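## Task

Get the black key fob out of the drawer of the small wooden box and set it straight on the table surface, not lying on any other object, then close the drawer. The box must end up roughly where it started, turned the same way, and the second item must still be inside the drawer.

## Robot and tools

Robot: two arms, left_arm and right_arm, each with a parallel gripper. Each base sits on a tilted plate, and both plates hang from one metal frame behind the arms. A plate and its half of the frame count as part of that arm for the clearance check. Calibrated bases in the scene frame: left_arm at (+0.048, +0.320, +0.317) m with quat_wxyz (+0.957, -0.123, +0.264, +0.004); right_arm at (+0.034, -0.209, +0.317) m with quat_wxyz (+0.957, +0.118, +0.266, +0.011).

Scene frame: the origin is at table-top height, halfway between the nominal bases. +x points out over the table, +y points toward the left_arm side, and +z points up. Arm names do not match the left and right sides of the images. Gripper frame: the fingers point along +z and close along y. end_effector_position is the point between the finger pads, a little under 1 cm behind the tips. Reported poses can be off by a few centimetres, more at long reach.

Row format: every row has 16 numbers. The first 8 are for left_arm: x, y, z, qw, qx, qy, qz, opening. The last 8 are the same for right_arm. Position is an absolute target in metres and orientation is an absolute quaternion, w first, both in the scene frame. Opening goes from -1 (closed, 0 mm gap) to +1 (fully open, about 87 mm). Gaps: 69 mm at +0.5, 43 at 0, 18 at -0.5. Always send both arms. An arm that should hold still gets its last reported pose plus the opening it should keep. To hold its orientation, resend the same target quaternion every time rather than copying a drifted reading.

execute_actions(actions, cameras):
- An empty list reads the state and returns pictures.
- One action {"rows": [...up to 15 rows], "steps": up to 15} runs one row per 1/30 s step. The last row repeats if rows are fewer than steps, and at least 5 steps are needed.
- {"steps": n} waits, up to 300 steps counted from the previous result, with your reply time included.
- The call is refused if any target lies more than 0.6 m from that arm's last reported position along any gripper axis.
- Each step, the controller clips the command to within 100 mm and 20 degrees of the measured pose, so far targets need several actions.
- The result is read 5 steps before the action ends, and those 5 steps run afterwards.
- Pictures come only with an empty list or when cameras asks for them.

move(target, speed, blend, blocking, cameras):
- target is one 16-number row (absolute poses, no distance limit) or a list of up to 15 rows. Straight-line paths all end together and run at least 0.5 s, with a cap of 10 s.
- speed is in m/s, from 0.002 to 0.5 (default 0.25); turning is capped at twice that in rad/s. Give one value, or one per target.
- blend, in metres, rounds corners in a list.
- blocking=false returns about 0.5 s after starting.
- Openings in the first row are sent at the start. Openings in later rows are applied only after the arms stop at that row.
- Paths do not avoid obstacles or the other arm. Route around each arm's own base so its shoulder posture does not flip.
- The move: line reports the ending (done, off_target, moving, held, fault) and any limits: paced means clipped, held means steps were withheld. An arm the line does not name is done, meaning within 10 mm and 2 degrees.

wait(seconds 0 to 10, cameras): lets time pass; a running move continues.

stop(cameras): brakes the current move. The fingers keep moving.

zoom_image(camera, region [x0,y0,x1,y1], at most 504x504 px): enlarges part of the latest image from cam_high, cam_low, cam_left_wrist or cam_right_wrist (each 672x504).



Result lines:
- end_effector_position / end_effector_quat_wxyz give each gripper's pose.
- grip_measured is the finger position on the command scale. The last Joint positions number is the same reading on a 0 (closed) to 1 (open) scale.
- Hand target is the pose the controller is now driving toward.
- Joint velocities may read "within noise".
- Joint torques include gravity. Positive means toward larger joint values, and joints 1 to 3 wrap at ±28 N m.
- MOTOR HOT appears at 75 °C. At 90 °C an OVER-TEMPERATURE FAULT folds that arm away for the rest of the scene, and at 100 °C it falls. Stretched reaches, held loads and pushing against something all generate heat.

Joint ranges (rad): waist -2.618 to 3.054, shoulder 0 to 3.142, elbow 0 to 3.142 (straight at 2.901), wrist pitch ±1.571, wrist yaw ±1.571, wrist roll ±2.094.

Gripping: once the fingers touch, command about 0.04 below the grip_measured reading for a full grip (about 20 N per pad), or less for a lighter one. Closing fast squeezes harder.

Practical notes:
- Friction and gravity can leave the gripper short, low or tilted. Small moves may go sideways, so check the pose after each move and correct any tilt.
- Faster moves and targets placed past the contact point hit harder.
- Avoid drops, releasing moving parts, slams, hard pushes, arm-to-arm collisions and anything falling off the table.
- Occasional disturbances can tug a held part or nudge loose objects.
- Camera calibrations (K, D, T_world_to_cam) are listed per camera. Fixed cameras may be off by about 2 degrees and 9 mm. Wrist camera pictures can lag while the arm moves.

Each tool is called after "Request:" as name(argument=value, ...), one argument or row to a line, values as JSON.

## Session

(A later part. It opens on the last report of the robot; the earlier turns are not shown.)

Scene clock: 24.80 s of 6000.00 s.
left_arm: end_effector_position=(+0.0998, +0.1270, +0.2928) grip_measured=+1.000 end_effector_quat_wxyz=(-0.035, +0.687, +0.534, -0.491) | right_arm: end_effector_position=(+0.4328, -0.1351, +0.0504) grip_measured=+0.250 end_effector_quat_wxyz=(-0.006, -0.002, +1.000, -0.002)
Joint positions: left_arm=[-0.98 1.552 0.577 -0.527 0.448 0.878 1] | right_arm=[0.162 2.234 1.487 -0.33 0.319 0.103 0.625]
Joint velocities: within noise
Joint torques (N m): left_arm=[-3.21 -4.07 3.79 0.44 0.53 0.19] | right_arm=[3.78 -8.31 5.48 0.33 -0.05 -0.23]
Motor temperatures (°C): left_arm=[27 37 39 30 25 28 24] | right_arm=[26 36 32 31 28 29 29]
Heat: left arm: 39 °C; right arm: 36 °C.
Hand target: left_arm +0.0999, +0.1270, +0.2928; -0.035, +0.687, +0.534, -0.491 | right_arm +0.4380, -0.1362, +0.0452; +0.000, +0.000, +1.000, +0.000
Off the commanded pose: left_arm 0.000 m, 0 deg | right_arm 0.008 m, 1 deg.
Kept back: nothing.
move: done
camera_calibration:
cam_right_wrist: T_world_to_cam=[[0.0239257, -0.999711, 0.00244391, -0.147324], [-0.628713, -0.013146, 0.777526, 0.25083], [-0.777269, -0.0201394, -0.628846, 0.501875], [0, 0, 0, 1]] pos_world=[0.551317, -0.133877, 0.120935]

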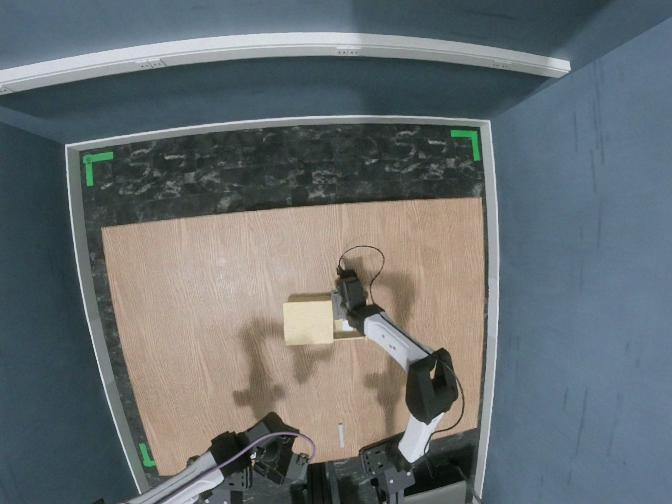

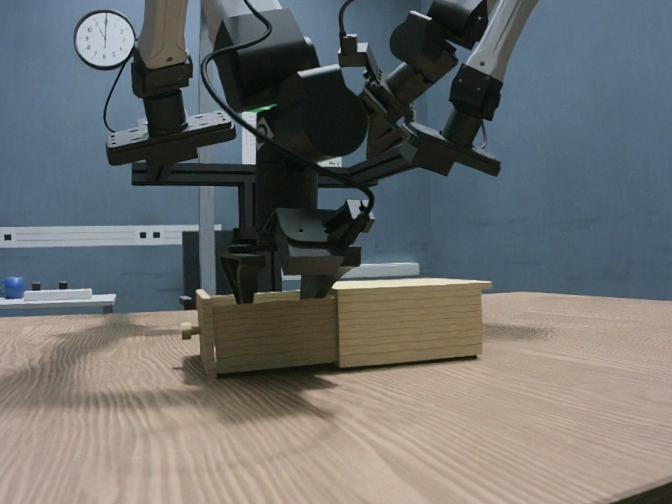

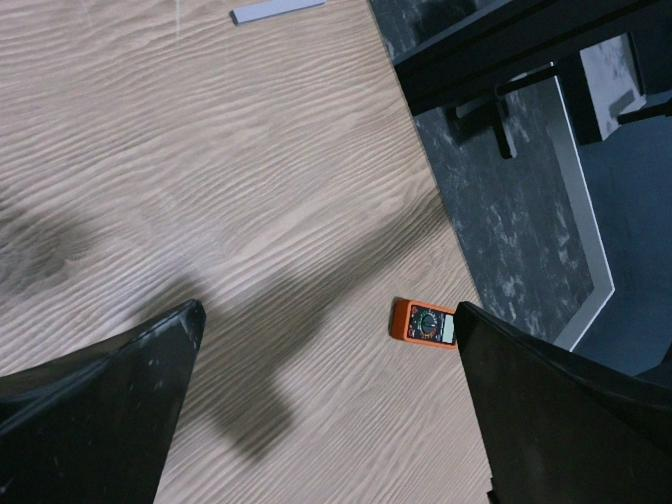

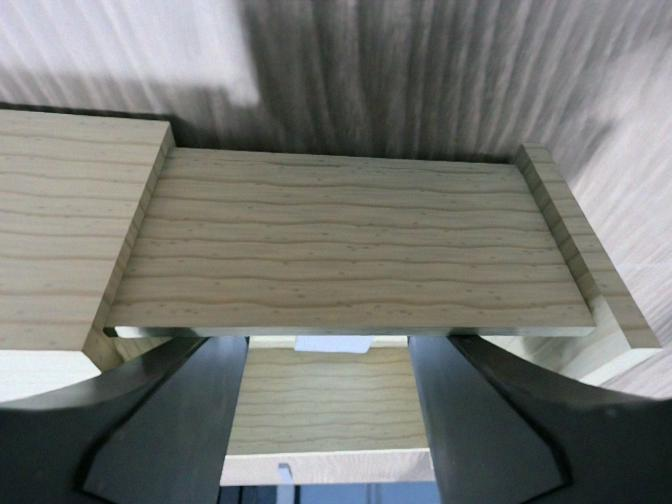

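Request:
move(
  target=[
    [0.0998,0.1270,0.2928,-0.035,0.687,0.534,-0.491,1, 0.438,-0.139,0.045,0,0,1,0,0.1],
    [0.0998,0.1270,0.2928,-0.035,0.687,0.534,-0.491,1, 0.438,-0.139,0.023,0,0,1,0,0.1],
  ],
  speed=0.08,
)

Request:
zoom_image(
  camera="cam_low",
  region=[170, 200, 420, 390],
)

Scene clock: 26.80 s of 6000.00 s.
left_arm: end_effector_position=(+0.0998, +0.1270, +0.2928) grip_measured=+1.000 end_effector_quat_wxyz=(-0.035, +0.687, +0.534, -0.491) | right_arm: end_effector_position=(+0.4210, -0.1361, +0.0390) grip_measured=+0.100 end_effector_quat_wxyz=(-0.027, -0.008, +1.000, -0.005)
Joint positions: left_arm=[-0.98 1.552 0.577 -0.527 0.448 0.878 1] | right_arm=[0.154 2.274 1.503 -0.346 0.317 0.096 0.55]
Joint velocities: within noise
Joint torques (N m): left_arm=[-3.21 -4.05 3.78 0.44 0.54 0.19] | right_arm=[2.39 -6.74 6.69 0.82 -0.09 -0.39]
Motor temperatures (°C): left_arm=[27 37 39 30 25 28 24] | right_arm=[26 36 32 31 28 29 29]
Heat: left arm: 39 °C; right arm: 36 °C.
Hand target: left_arm +0.0999, +0.1270, +0.2928; -0.035, +0.687, +0.534, -0.491 | right_arm +0.4373, -0.1397, +0.0248; +0.000, +0.000, +1.000, -0.001
Off the commanded pose: left_arm 0.000 m, 0 deg | right_arm 0.023 m, 3 deg.
Kept back: nothing.
move: off_target (right_arm)
camera_calibration:
cam_right_wrist: T_world_to_cam=[[0.0373339, -0.999283, 0.00628758, -0.153704], [-0.595912, -0.017212, 0.802865, 0.23697], [-0.802182, -0.0337209, -0.596127, 0.492836], [0, 0, 0, 1]] pos_world=[0.542296, -0.132896, 0.104504]

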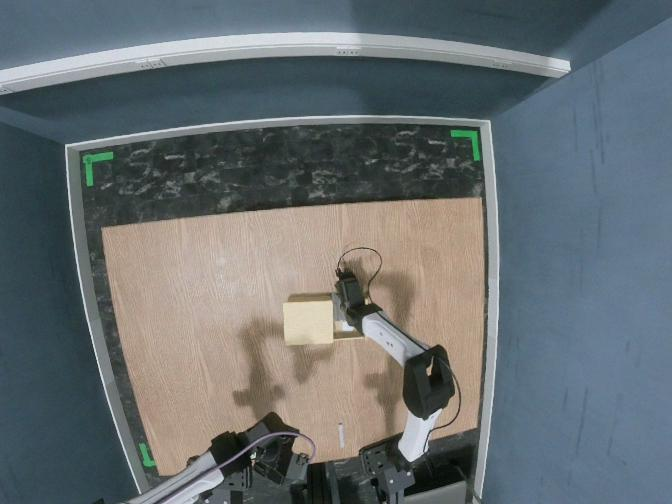

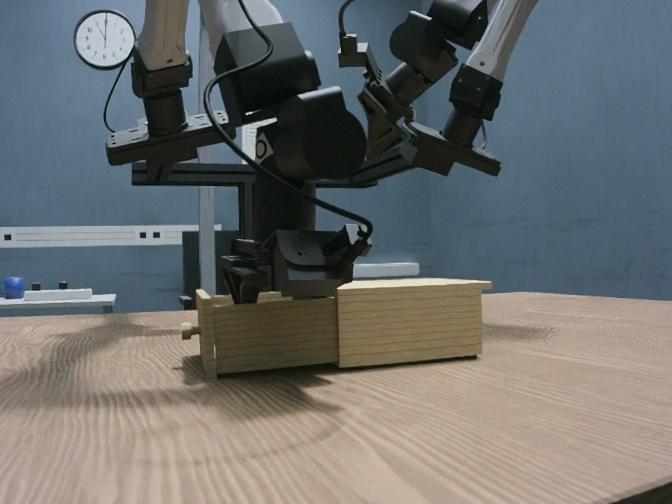

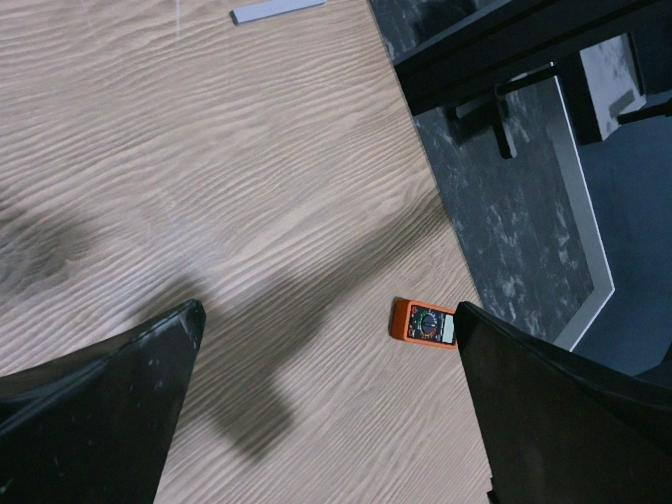

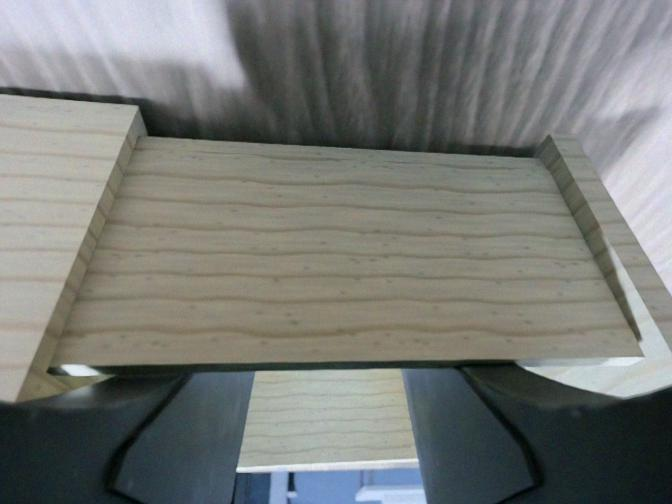

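Scaled by 2.016 from the camera's 672x504 image, which has a finer 960x720 frame.

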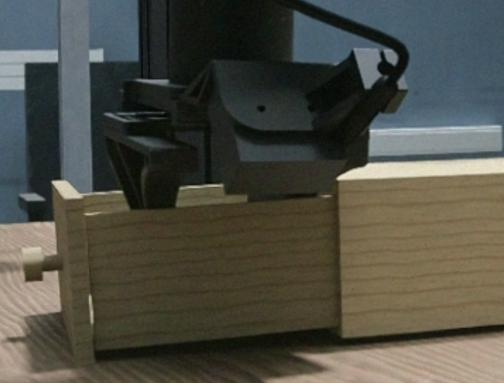

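Request:
move(
  target=[
    [0.0998,0.1270,0.2928,-0.035,0.687,0.534,-0.491,1, 0.433,-0.139,0.062,0.2164,0,0.9763,0,0.1],
    [0.0998,0.1270,0.2928,-0.035,0.687,0.534,-0.491,1, 0.434,-0.139,0.024,0.2164,0,0.9763,0,0.1],
  ],
  speed=[0.2,0.08],
)

Request:
zoom_image(
  camera="cam_low",
  region=[170, 200, 420, 390],
)

Scene clock: 29.53 s of 6000.00 s.
left_arm: end_effector_position=(+0.0998, +0.1270, +0.2928) grip_measured=+1.000 end_effector_quat_wxyz=(-0.035, +0.687, +0.534, -0.491) | right_arm: end_effector_position=(+0.4315, -0.1364, +0.0292) grip_measured=+0.100 end_effector_quat_wxyz=(+0.213, +0.000, +0.977, +0.000)
Joint positions: left_arm=[-0.98 1.552 0.577 -0.527 0.448 0.878 1] | right_arm=[0.161 2.195 0.988 0.596 0.328 -0.044 0.55]
Joint velocities: within noise
Joint torques (N m): left_arm=[-3.22 -4.12 3.81 0.45 0.54 0.18] | right_arm=[2.92 -6.58 3.15 1.13 -0.1 -0.19]
Motor temperatures (°C): left_arm=[27 37 39 30 25 28 24] | right_arm=[26 36 32 31 28 29 29]
Heat: left arm: 39 °C; right arm: 36 °C.
Hand target: left_arm +0.0999, +0.1270, +0.2928; -0.035, +0.687, +0.534, -0.491 | right_arm +0.4338, -0.1390, +0.0241; +0.216, +0.000, +0.976, +0.000
Off the commanded pose: left_arm 0.000 m, 0 deg | right_arm 0.006 m, 0 deg.
Kept back: nothing.
move: done
camera_calibration:
cam_right_wrist: T_world_to_cam=[[0.0196731, -0.99978, 0.0073251, -0.146871], [-0.900187, -0.0145243, 0.43526, 0.393388], [-0.435058, -0.0151569, -0.900275, 0.348437], [0, 0, 0, 1]] pos_world=[0.508602, -0.135844, 0.143538]

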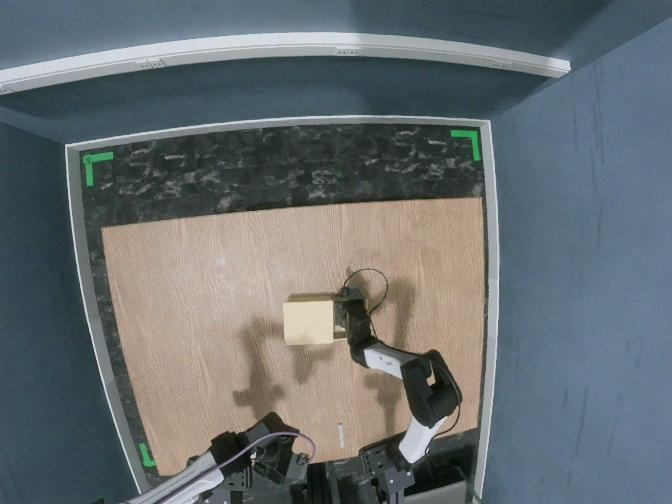

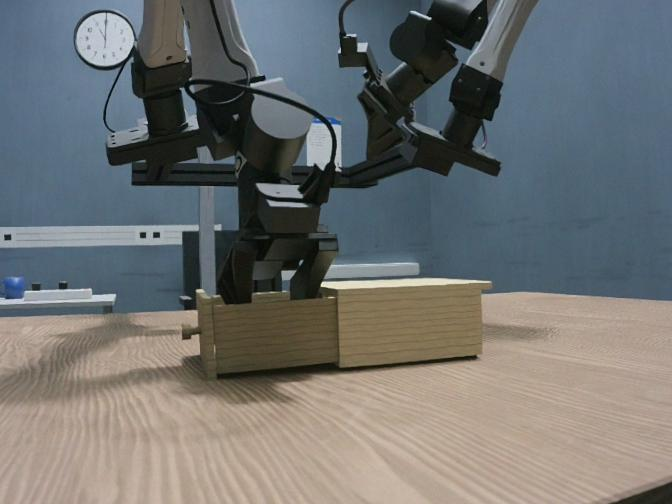

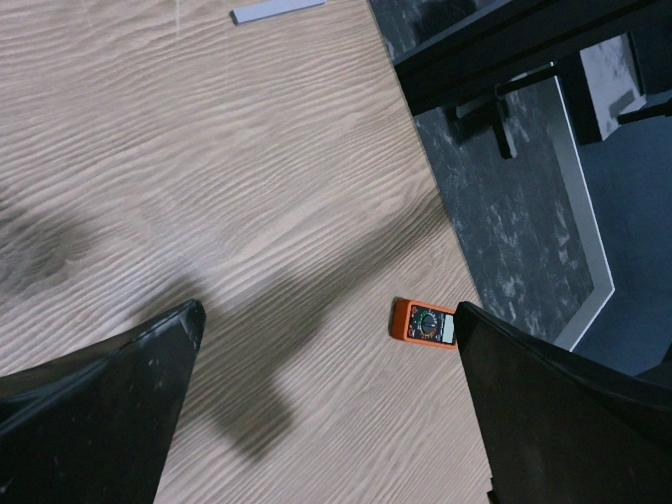

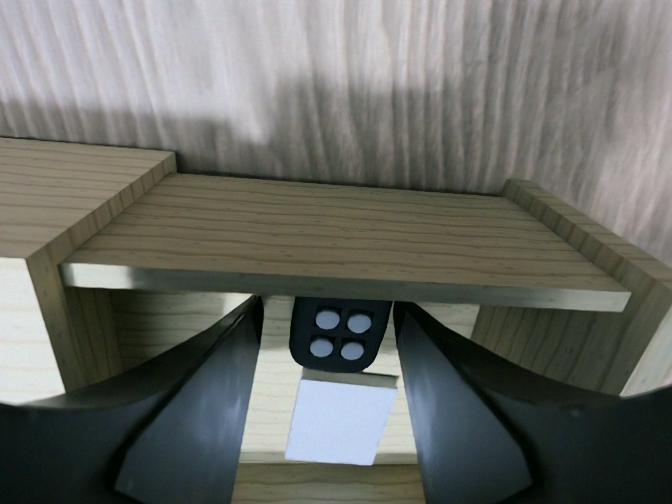

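Scaled by 2.016 from the camera's 672x504 image, which has a finer 960x720 frame.

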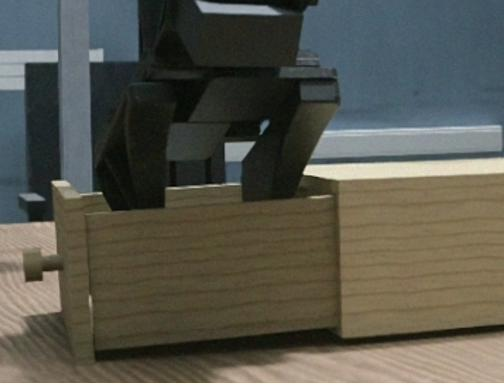

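Request:
move(
  target=[
    [0.0998,0.1270,0.2928,-0.035,0.687,0.534,-0.491,1, 0.434,-0.142,0.019,0.2164,0,0.9763,0,0.1],
    [0.0998,0.1270,0.2928,-0.035,0.687,0.534,-0.491,1, 0.434,-0.142,0.019,0.2164,0,0.9763,0,-0.3],
  ],
  speed=0.08,
  cameras=["cam_right_wrist","cam_low"],
)

Scene clock: 31.10 s of 6000.00 s.
left_arm: end_effector_position=(+0.0998, +0.1270, +0.2928) grip_measured=+1.000 end_effector_quat_wxyz=(-0.035, +0.687, +0.534, -0.491) | right_arm: end_effector_position=(+0.4335, -0.1371, +0.0279) grip_measured=-0.162 end_effector_quat_wxyz=(+0.216, -0.002, +0.976, +0.003)
Joint positions: left_arm=[-0.98 1.552 0.577 -0.527 0.448 0.878 1] | right_arm=[0.154 2.2 0.991 0.604 0.315 -0.052 0.419]
Joint velocities: within noise
Joint torques (N m): left_arm=[-3.21 -4.07 3.81 0.44 0.54 0.19] | right_arm=[2.44 -5.82 3.49 1.12 -0.08 -0.26]
Motor temperatures (°C): left_arm=[27 37 39 30 25 28 24] | right_arm=[26 36 32 31 28 29 29]
Heat: left arm: 39 °C; right arm: 36 °C.
Hand target: left_arm +0.0999, +0.1270, +0.2928; -0.035, +0.687, +0.534, -0.491 | right_arm +0.4337, -0.1421, +0.0193; +0.216, +0.000, +0.976, +0.000
Off the commanded pose: left_arm 0.000 m, 0 deg | right_arm 0.010 m, 0 deg.
Kept back: nothing.
move: done
camera_calibration:
cam_right_wrist: T_world_to_cam=[[0.0247536, -0.999693, 0.00130833, -0.149637], [-0.902881, -0.0217945, 0.429337, 0.396163], [-0.429177, -0.0118089, -0.903143, 0.346092], [0, 0, 0, 1]] pos_world=[0.509927, -0.13687, 0.142678]
Images, in order (width x height): cam_low 672x504, cam_right_wrist 672x504.

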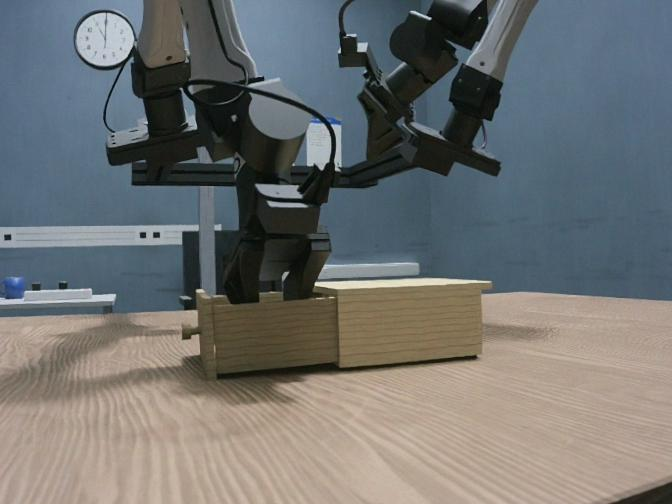

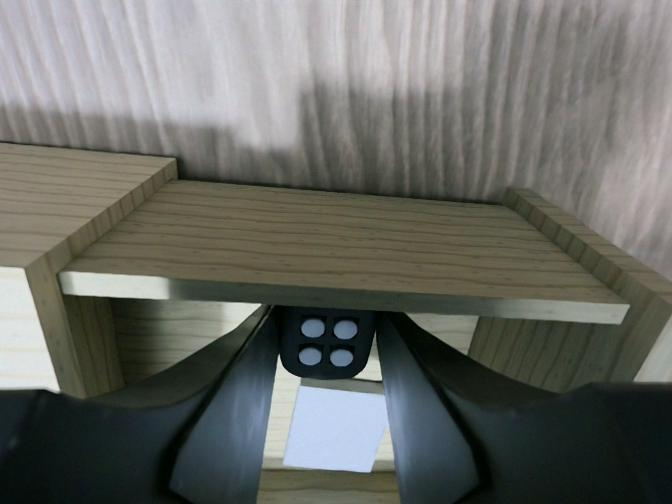

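Request:
move(
  target=[
    [0.0998,0.1270,0.2928,-0.035,0.687,0.534,-0.491,1, 0.432,-0.140,0.12,0.2164,0,0.9763,0,-0.3],
    [0.0998,0.1270,0.2928,-0.035,0.687,0.534,-0.491,1, 0.425,-0.35,0.12,0.2164,0,0.9763,0,-0.3],
    [0.0998,0.1270,0.2928,-0.035,0.687,0.534,-0.491,1, 0.425,-0.35,0.04,0.2164,0,0.9763,0,-0.3],
  ],
  speed=[0.15,0.3,0.2],
  blend=[0.03,0.03,0],
)

Scene clock: 33.97 s of 6000.00 s.
left_arm: end_effector_position=(+0.0998, +0.1270, +0.2928) grip_measured=+1.000 end_effector_quat_wxyz=(-0.035, +0.687, +0.534, -0.491) | right_arm: end_effector_position=(+0.4205, -0.3477, +0.0427) grip_measured=-0.162 end_effector_quat_wxyz=(+0.208, +0.004, +0.978, +0.000)
Joint positions: left_arm=[-0.98 1.552 0.577 -0.527 0.448 0.878 1] | right_arm=[-0.395 2.007 0.968 0.45 -0.131 -0.347 0.419]
Joint velocities: within noise
Joint torques (N m): left_arm=[-3.23 -4.07 3.84 0.44 0.55 0.19] | right_arm=[-0.05 -7.39 3.78 1.08 -0.2 -0.27]
Motor temperatures (°C): left_arm=[27 37 39 30 25 28 24] | right_arm=[26 37 32 31 28 29 29]
Heat: left arm: 39 °C; right arm: 37 °C.
Hand target: left_arm +0.0999, +0.1270, +0.2928; -0.035, +0.687, +0.534, -0.491 | right_arm +0.4250, -0.3500, +0.0402; +0.216, +0.000, +0.976, +0.000
Off the commanded pose: left_arm 0.000 m, 0 deg | right_arm 0.006 m, 1 deg.
Kept back: nothing.
move: done
camera_calibration:
cam_right_wrist: T_world_to_cam=[[0.0109713, -0.999927, 0.00507431, -0.354249], [-0.896105, -0.0075801, 0.443778, 0.37489], [-0.443707, -0.00941593, -0.896122, 0.358004], [0, 0, 0, 1]] pos_world=[0.498677, -0.348011, 0.156245]

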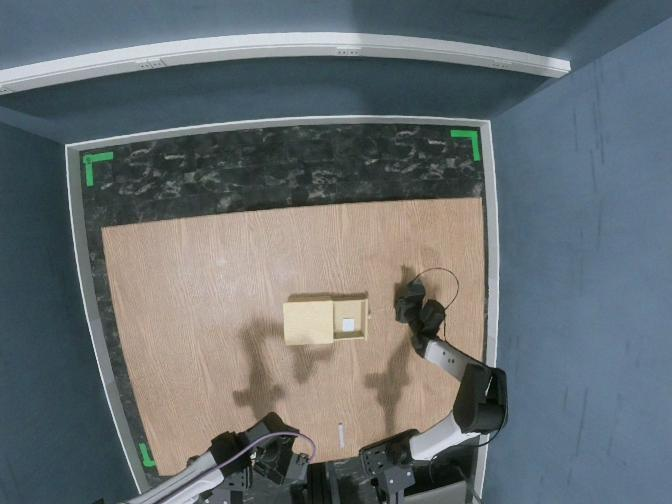

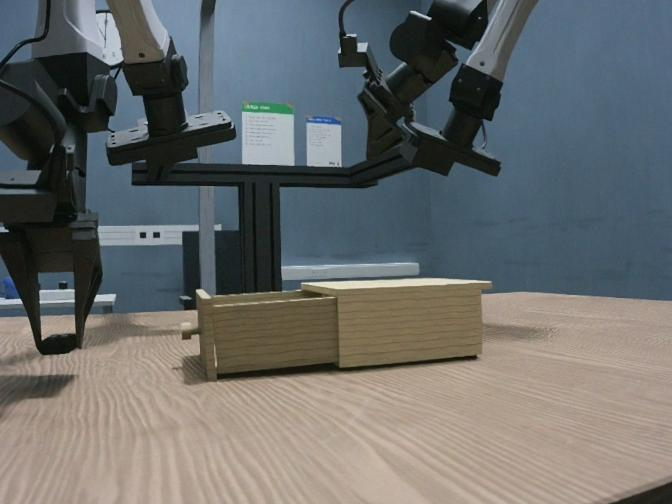

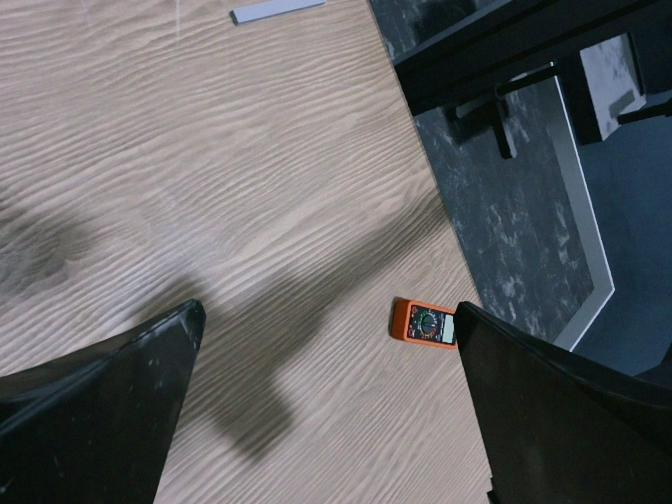

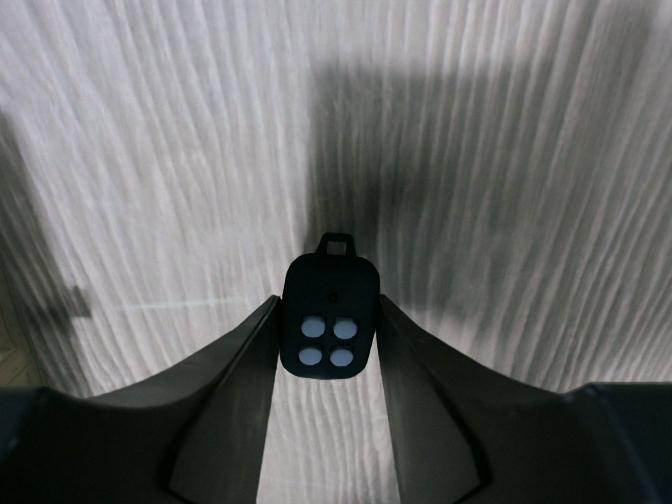

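Request:
move(
  target=[
    [0.0998,0.1270,0.2928,-0.035,0.687,0.534,-0.491,1, 0.424,-0.35,0.012,0.2164,0,0.9763,0,-0.3],
  ],
  speed=0.05,
  cameras=["cam_low","cam_right_wrist"],
)

Request:
zoom_image(
  camera="cam_low",
  region=[0, 270, 160, 400],
)

Scene clock: 35.07 s of 6000.00 s.
left_arm: end_effector_position=(+0.0998, +0.1270, +0.2928) grip_measured=+1.000 end_effector_quat_wxyz=(-0.035, +0.687, +0.534, -0.491) | right_arm: end_effector_position=(+0.4191, -0.3464, +0.0168) grip_measured=-0.162 end_effector_quat_wxyz=(+0.206, +0.004, +0.979, +0.001)
Joint positions: left_arm=[-0.98 1.552 0.577 -0.527 0.448 0.878 1] | right_arm=[-0.395 2.108 1.016 0.498 -0.132 -0.348 0.419]
Joint velocities: within noise
Joint torques (N m): left_arm=[-3.18 -4.1 3.79 0.44 0.54 0.19] | right_arm=[-0.21 -6.79 3.81 1.16 -0.25 -0.22]
Motor temperatures (°C): left_arm=[27 37 39 30 25 28 24] | right_arm=[26 37 32 31 28 29 29]
Heat: left arm: 39 °C; right arm: 37 °C.
Hand target: left_arm +0.0999, +0.1270, +0.2928; -0.035, +0.687, +0.534, -0.491 | right_arm +0.4238, -0.3499, +0.0123; +0.216, +0.000, +0.976, +0.000
Off the commanded pose: left_arm 0.000 m, 0 deg | right_arm 0.008 m, 1 deg.
Kept back: nothing.
move: done
camera_calibration:
cam_right_wrist: T_world_to_cam=[[0.0127095, -0.999916, 0.00235129, -0.353461], [-0.894273, -0.0103146, 0.447404, 0.383425], [-0.447342, -0.00778895, -0.894329, 0.336257], [0, 0, 0, 1]] pos_world=[0.497801, -0.346857, 0.13001]
Images, in order (width x height): cam_low 672x504, cam_right_wrist 672x504.

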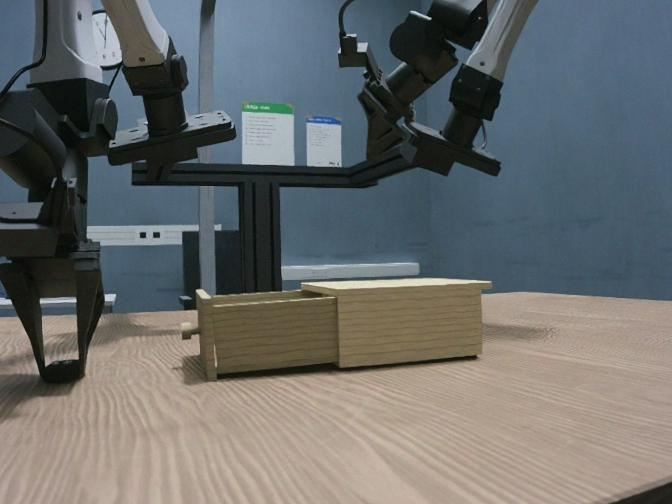

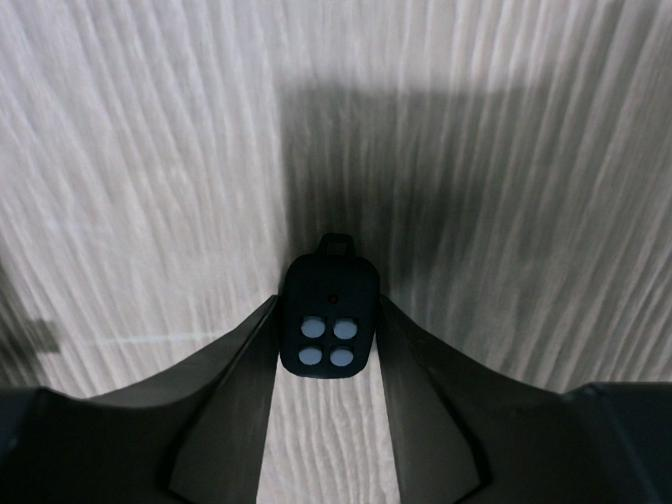

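Scaled by 3.150 from the camera's 672x504 image, which has a finer 960x720 frame.

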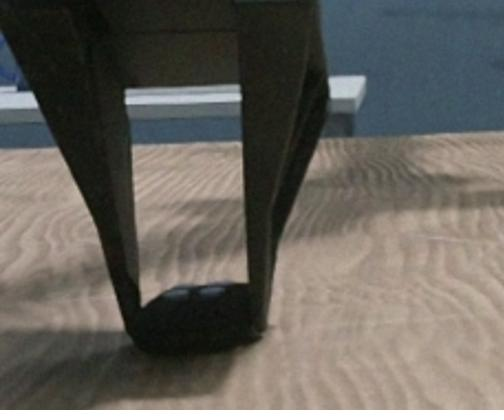

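Request:
move(
  target=[
    [0.0998,0.1270,0.2928,-0.035,0.687,0.534,-0.491,1, 0.424,-0.35,0.003,0.2164,0,0.9763,0,-0.3],
  ],
  speed=0.04,
  cameras=["cam_low"],
)

Request:
zoom_image(
  camera="cam_low",
  region=[0, 270, 160, 400],
)

Scene clock: 36.00 s of 6000.00 s.
left_arm: end_effector_position=(+0.0998, +0.1270, +0.2928) grip_measured=+1.000 end_effector_quat_wxyz=(-0.035, +0.687, +0.534, -0.491) | right_arm: end_effector_position=(+0.4189, -0.3462, +0.0160) grip_measured=-0.162 end_effector_quat_wxyz=(+0.206, +0.004, +0.979, +0.002)
Joint positions: left_arm=[-0.98 1.552 0.577 -0.527 0.448 0.878 1] | right_arm=[-0.395 2.112 1.017 0.5 -0.133 -0.348 0.419]
Joint velocities: within noise
Joint torques (N m): left_arm=[-3.21 -4.1 3.85 0.45 0.53 0.19] | right_arm=[-0.35 -4.4 5.41 1.3 -0.26 -0.24]
Motor temperatures (°C): left_arm=[27 37 39 30 25 28 24] | right_arm=[26 37 32 31 28 29 29]
Heat: left arm: 39 °C; right arm: 37 °C.
Hand target: left_arm +0.0999, +0.1270, +0.2928; -0.035, +0.687, +0.534, -0.491 | right_arm +0.4233, -0.3497, +0.0040; +0.216, +0.000, +0.976, +0.000
Off the commanded pose: left_arm 0.000 m, 0 deg | right_arm 0.014 m, 1 deg.
Kept back: nothing.
move: off_target (right_arm)
Images, in order (width x height): cam_low 672x504.

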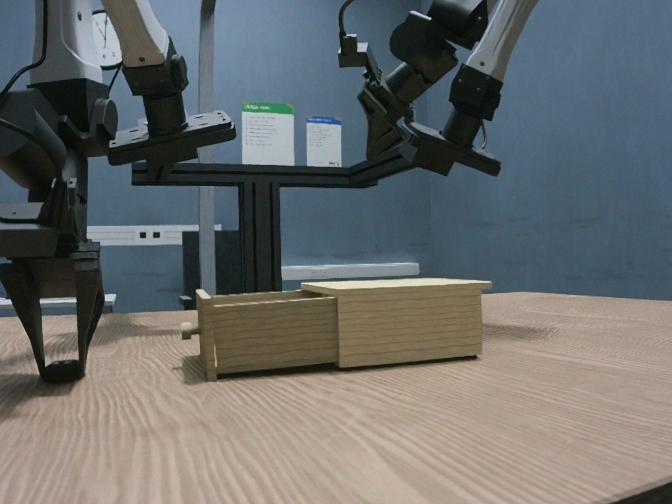

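Scaled by 3.150 from the camera's 672x504 image, which has a finer 960x720 frame.

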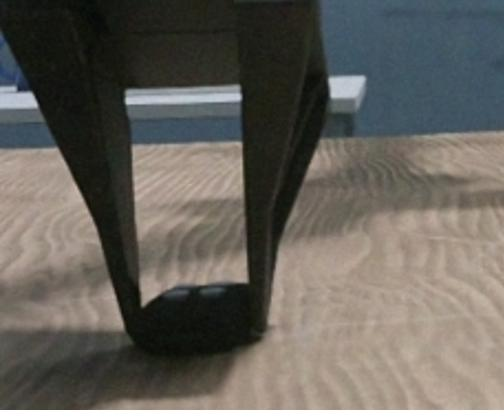

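Request:
move(
  target=[
    [0.0998,0.1270,0.2928,-0.035,0.687,0.534,-0.491,-1, 0.420,-0.347,0.012,0.2164,0,0.9763,0,0.2],
    [0.17,0.15,0.27,0.05,0.55,0.78,-0.33,-1, 0.420,-0.347,0.10,0.2164,0,0.9763,0,0.2],
    [0.38,0.18,0.14,0.2164,0,0.9763,0,-1, 0.404,-0.275,0.10,0.2164,0,0.9763,0,-1],
  ],
  speed=[0.1,0.25,0.4],
)

Scene clock: 42.50 s of 6000.00 s.
left_arm: end_effector_position=(+0.3760, +0.1763, +0.1439) grip_measured=-0.993 end_effector_quat_wxyz=(+0.214, +0.010, +0.977, -0.010) | right_arm: end_effector_position=(+0.3903, -0.2728, +0.0873) grip_measured=-0.973 end_effector_quat_wxyz=(+0.192, -0.004, +0.981, +0.007)
Joint positions: left_arm=[-0.551 1.854 0.698 0.429 -0.599 -0.179 0.003] | right_arm=[-0.202 1.799 0.722 0.458 0.021 -0.253 0.013]
Joint velocities: within noise
Joint torques (N m): left_arm=[-3.14 -6.05 3.84 1.45 -0.19 0.07] | right_arm=[2.14 -10.41 1.77 1.03 0.03 -0.05]
Motor temperatures (°C): left_arm=[27 38 39 30 25 28 24] | right_arm=[26 37 32 31 28 29 29]
Heat: left arm: 39 °C; right arm: 37 °C.
Hand target: left_arm +0.3799, +0.1801, +0.1402; +0.216, +0.000, +0.976, +0.000 | right_arm +0.4039, -0.2750, +0.0997; +0.216, +0.000, +0.976, +0.000
Off the commanded pose: left_arm 0.007 m, 2 deg | right_arm 0.019 m, 3 deg.
Kept back: nothing.
move: off_target (right_arm); target 3's new opening was sent with right_arm's hand 0.019 m and 3 deg from that target
camera_calibration:
cam_left_wrist: T_world_to_cam=[[-0.0213453, -0.999768, 0.00282541, 0.181934], [-0.914043, 0.0206599, 0.405092, 0.306378], [-0.405056, 0.00606426, -0.914272, 0.423646], [0, 0, 0, 1]] pos_world=[0.455527, 0.172993, 0.262702]
cam_right_wrist: T_world_to_cam=[[0.0304783, -0.999517, -0.00605824, -0.285845], [-0.881007, -0.0297265, 0.472169, 0.314206], [-0.472121, -0.00905354, -0.881487, 0.395264], [0, 0, 0, 1]] pos_world=[0.472142, -0.272788, 0.19833]

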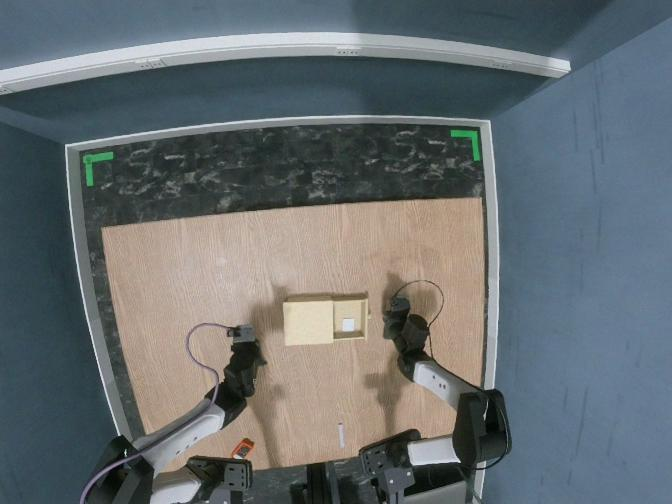

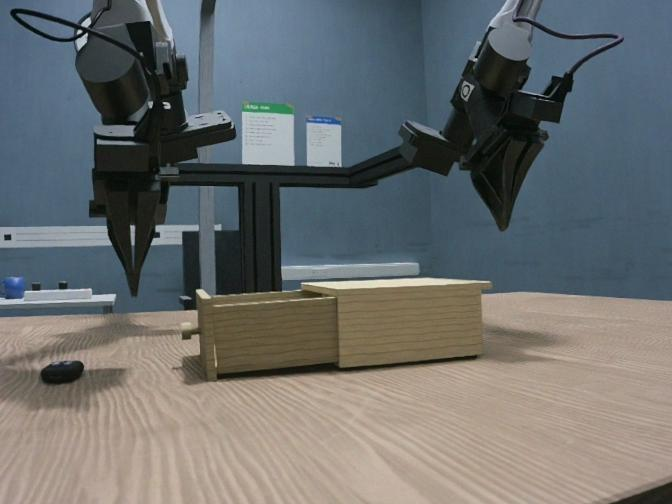

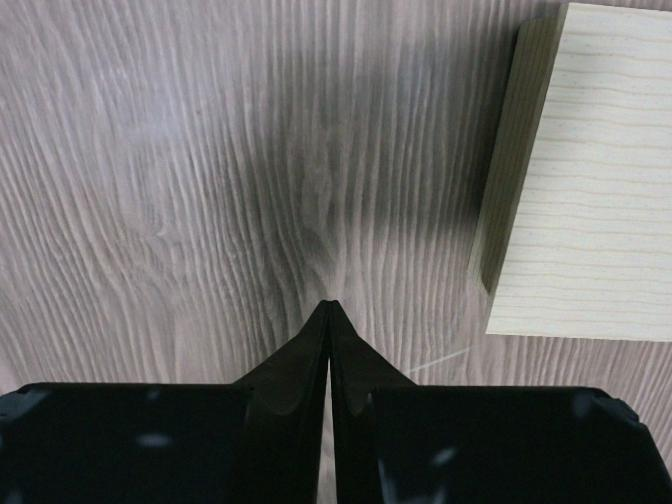

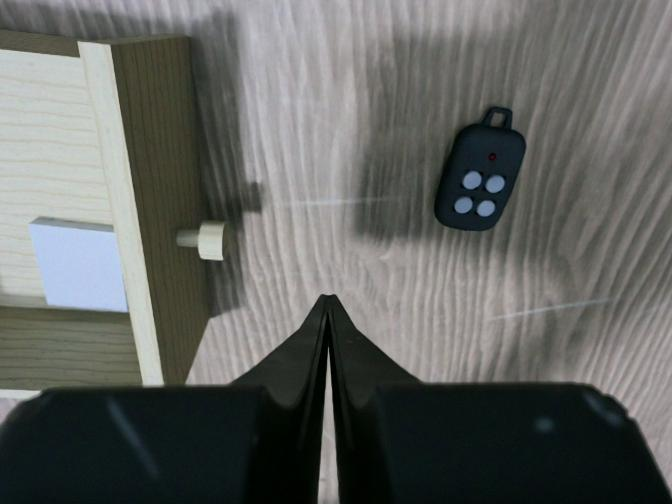

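Request:
zoom_image(
  camera="cam_high",
  region=[260, 270, 420, 370],
)

Scaled by 3.150 from the camera's 672x504 image, which has a finer 960x720 frame.

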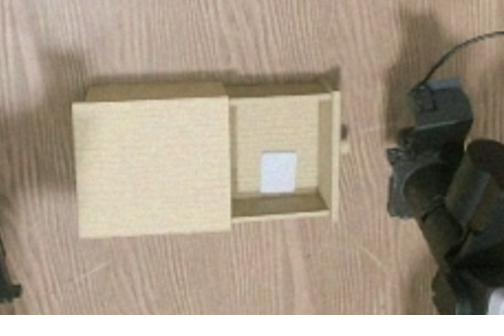

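Request:
move(
  target=[
    [0.405,0.132,0.05,0.2164,0,0.9763,0,-1, 0.402,-0.275,0.034,0.2164,0,0.9763,0,-1],
    [0.405,0.132,0.05,0.2164,0,0.9763,0,-1, 0.402,-0.125,0.034,0.2164,0,0.9763,0,-1],
  ],
  speed=[0.25,0.1],
)

Request:
zoom_image(
  camera="cam_high",
  region=[260, 270, 420, 370],
)

Scene clock: 45.83 s of 6000.00 s.
left_arm: end_effector_position=(+0.4032, +0.1309, +0.0545) grip_measured=-0.993 end_effector_quat_wxyz=(+0.216, +0.003, +0.976, +0.001) | right_arm: end_effector_position=(+0.4035, -0.1605, +0.0403) grip_measured=-0.974 end_effector_quat_wxyz=(+0.217, +0.007, +0.974, -0.058)
Joint positions: left_arm=[-0.518 2.296 1.015 0.568 -0.6 -0.163 0.003] | right_arm=[0.169 2.154 0.845 0.713 0.451 -0.056 0.013]
Joint velocities: within noise
Joint torques (N m): left_arm=[-4.37 -7.98 2.85 1.46 0.03 0.18] | right_arm=[7.42 -5.37 2.8 0.86 -0.82 0.25]
Motor temperatures (°C): left_arm=[27 38 39 31 25 28 24] | right_arm=[26 37 31 31 28 29 29]
Heat: left arm: 39 °C; right arm: 37 °C.
Hand target: left_arm +0.4049, +0.1320, +0.0501; +0.216, +0.000, +0.976, +0.000 | right_arm +0.4004, -0.1261, +0.0366; +0.215, +0.000, +0.977, -0.001
Off the commanded pose: left_arm 0.005 m, 0 deg | right_arm 0.036 m, 7 deg.
Kept back: nothing.
move: off_target (right_arm)
camera_calibration:
cam_left_wrist: T_world_to_cam=[[-0.00233295, -0.999867, -0.0161667, 0.130713], [-0.915849, -0.00435489, 0.401499, 0.372586], [-0.401516, 0.015743, -0.915717, 0.350639], [0, 0, 0, 1]] pos_world=[0.482325, 0.126798, 0.173607]
cam_right_wrist: T_world_to_cam=[[-0.0202596, -0.992812, 0.117957, -0.157741], [-0.903427, 0.0687165, 0.4232, 0.378228], [-0.428264, -0.0979918, -0.898325, 0.329727], [0, 0, 0, 1]] pos_world=[0.479716, -0.150287, 0.154743]

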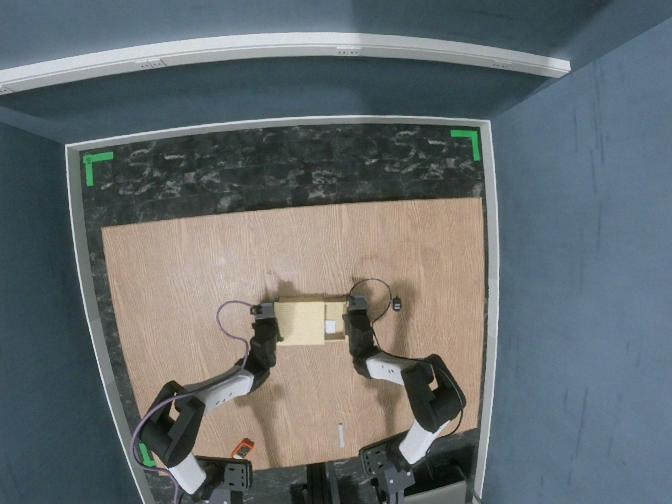

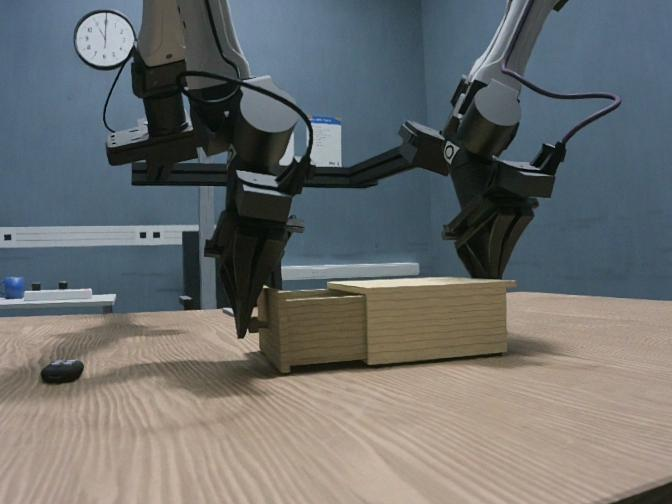

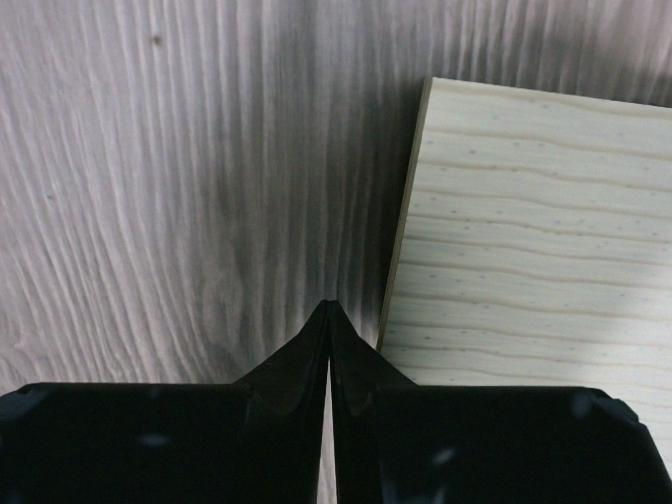

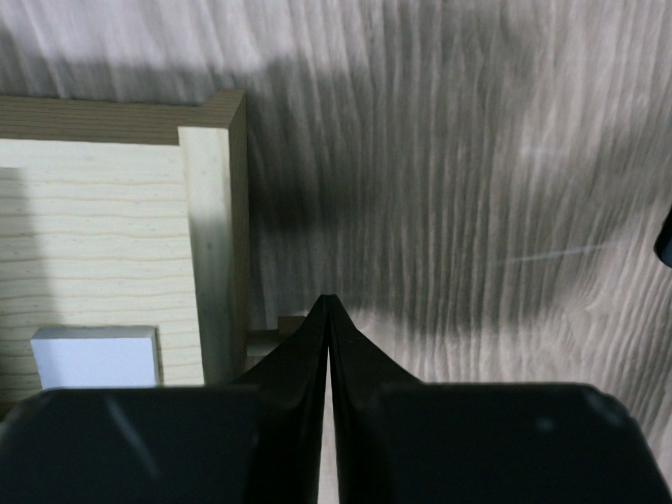

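Scaled by 3.150 from the camera's 672x504 image, which has a finer 960x720 frame.

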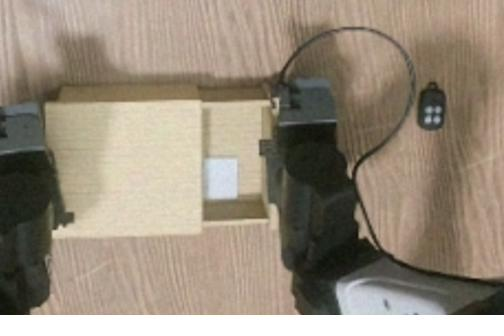

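Request:
move(
  target=[
    [0.405,0.115,0.05,0.2164,0,0.9763,0,-1, 0.400,-0.09,0.034,0.2164,0,0.9763,0,-1],
  ],
  speed=0.06,
)

Request:
zoom_image(
  camera="cam_high",
  region=[260, 270, 420, 370],
)

Scene clock: 47.03 s of 6000.00 s.
left_arm: end_effector_position=(+0.4106, +0.1313, +0.0541) grip_measured=-0.993 end_effector_quat_wxyz=(+0.221, -0.002, +0.975, +0.021) | right_arm: end_effector_position=(+0.4059, -0.1242, +0.0396) grip_measured=-0.974 end_effector_quat_wxyz=(+0.222, +0.010, +0.973, -0.052)
Joint positions: left_arm=[-0.526 2.311 1.054 0.545 -0.647 -0.166 0.003] | right_arm=[0.258 2.203 0.897 0.695 0.513 0.004 0.013]
Joint velocities: within noise
Joint torques (N m): left_arm=[-7.16 -7.15 3.59 1.33 0.23 -0.08] | right_arm=[8.08 -5.57 2.78 0.83 -0.72 0.22]
Motor temperatures (°C): left_arm=[27 39 39 31 25 28 24] | right_arm=[26 37 31 31 28 29 29]
Heat: left arm: 39 °C; right arm: 37 °C.
Hand target: left_arm +0.4046, +0.1154, +0.0507; +0.216, +0.000, +0.976, +0.000 | right_arm +0.3985, -0.0914, +0.0362; +0.216, +0.000, +0.976, -0.001
Off the commanded pose: left_arm 0.018 m, 2 deg | right_arm 0.035 m, 6 deg.
Kept back: nothing.
move: off_target (left_arm, right_arm)
camera_calibration:
cam_left_wrist: T_world_to_cam=[[0.0150679, -0.998504, -0.0525675, 0.125796], [-0.91981, -0.0344571, 0.390848, 0.385735], [-0.392075, 0.0424628, -0.918953, 0.346081], [0, 0, 0, 1]] pos_world=[0.488597, 0.124204, 0.173881]
cam_right_wrist: T_world_to_cam=[[-0.0234443, -0.994252, 0.104463, -0.119926], [-0.908041, 0.0648906, 0.413824, 0.379953], [-0.418224, -0.0851548, -0.904343, 0.331498], [0, 0, 0, 1]] pos_world=[0.480842, -0.115664, 0.155082]

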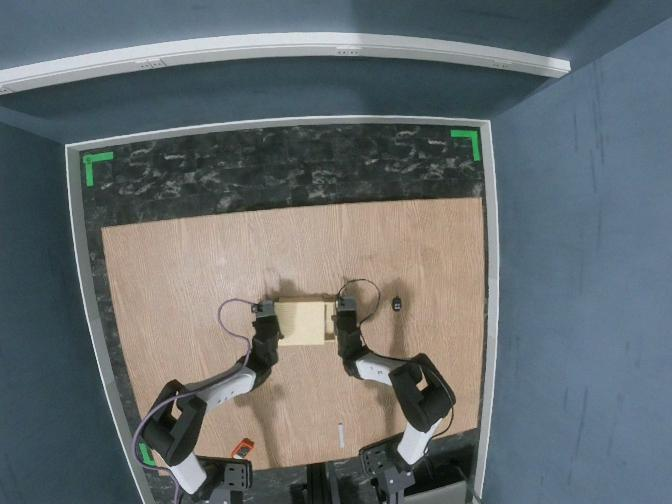

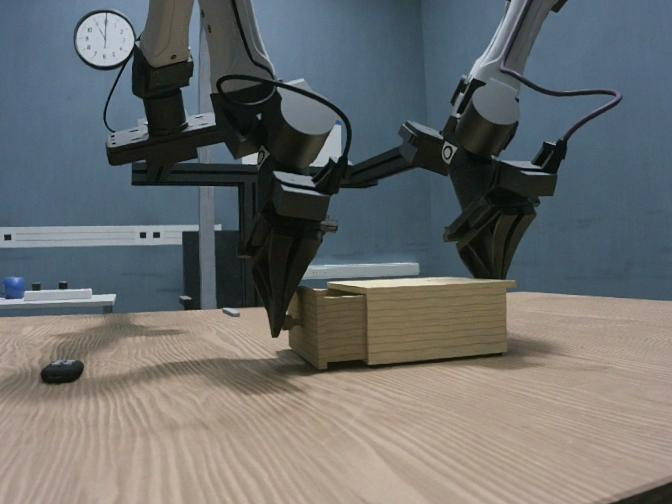

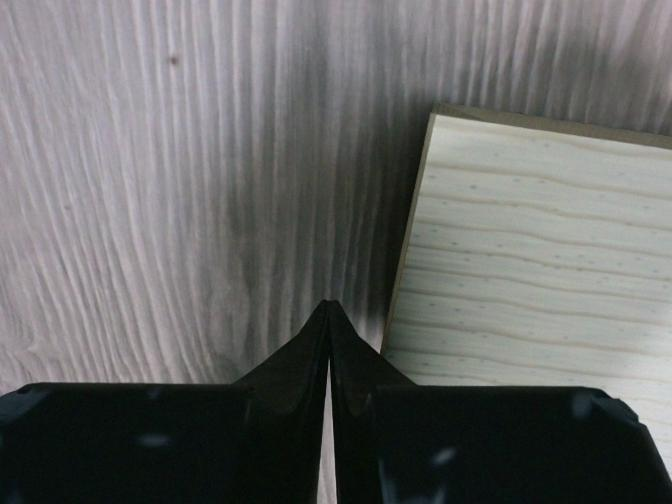

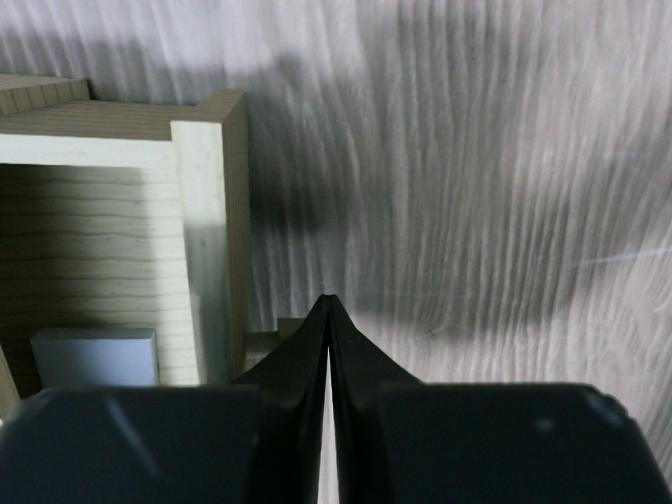

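Scaled by 3.150 from the camera's 672x504 image, which has a finer 960x720 frame.

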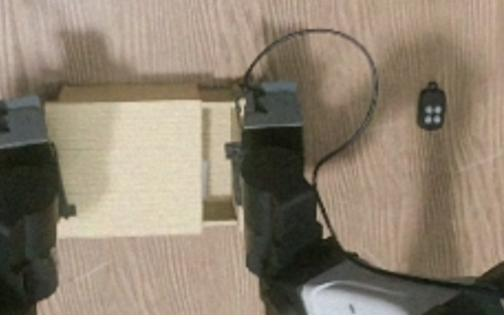

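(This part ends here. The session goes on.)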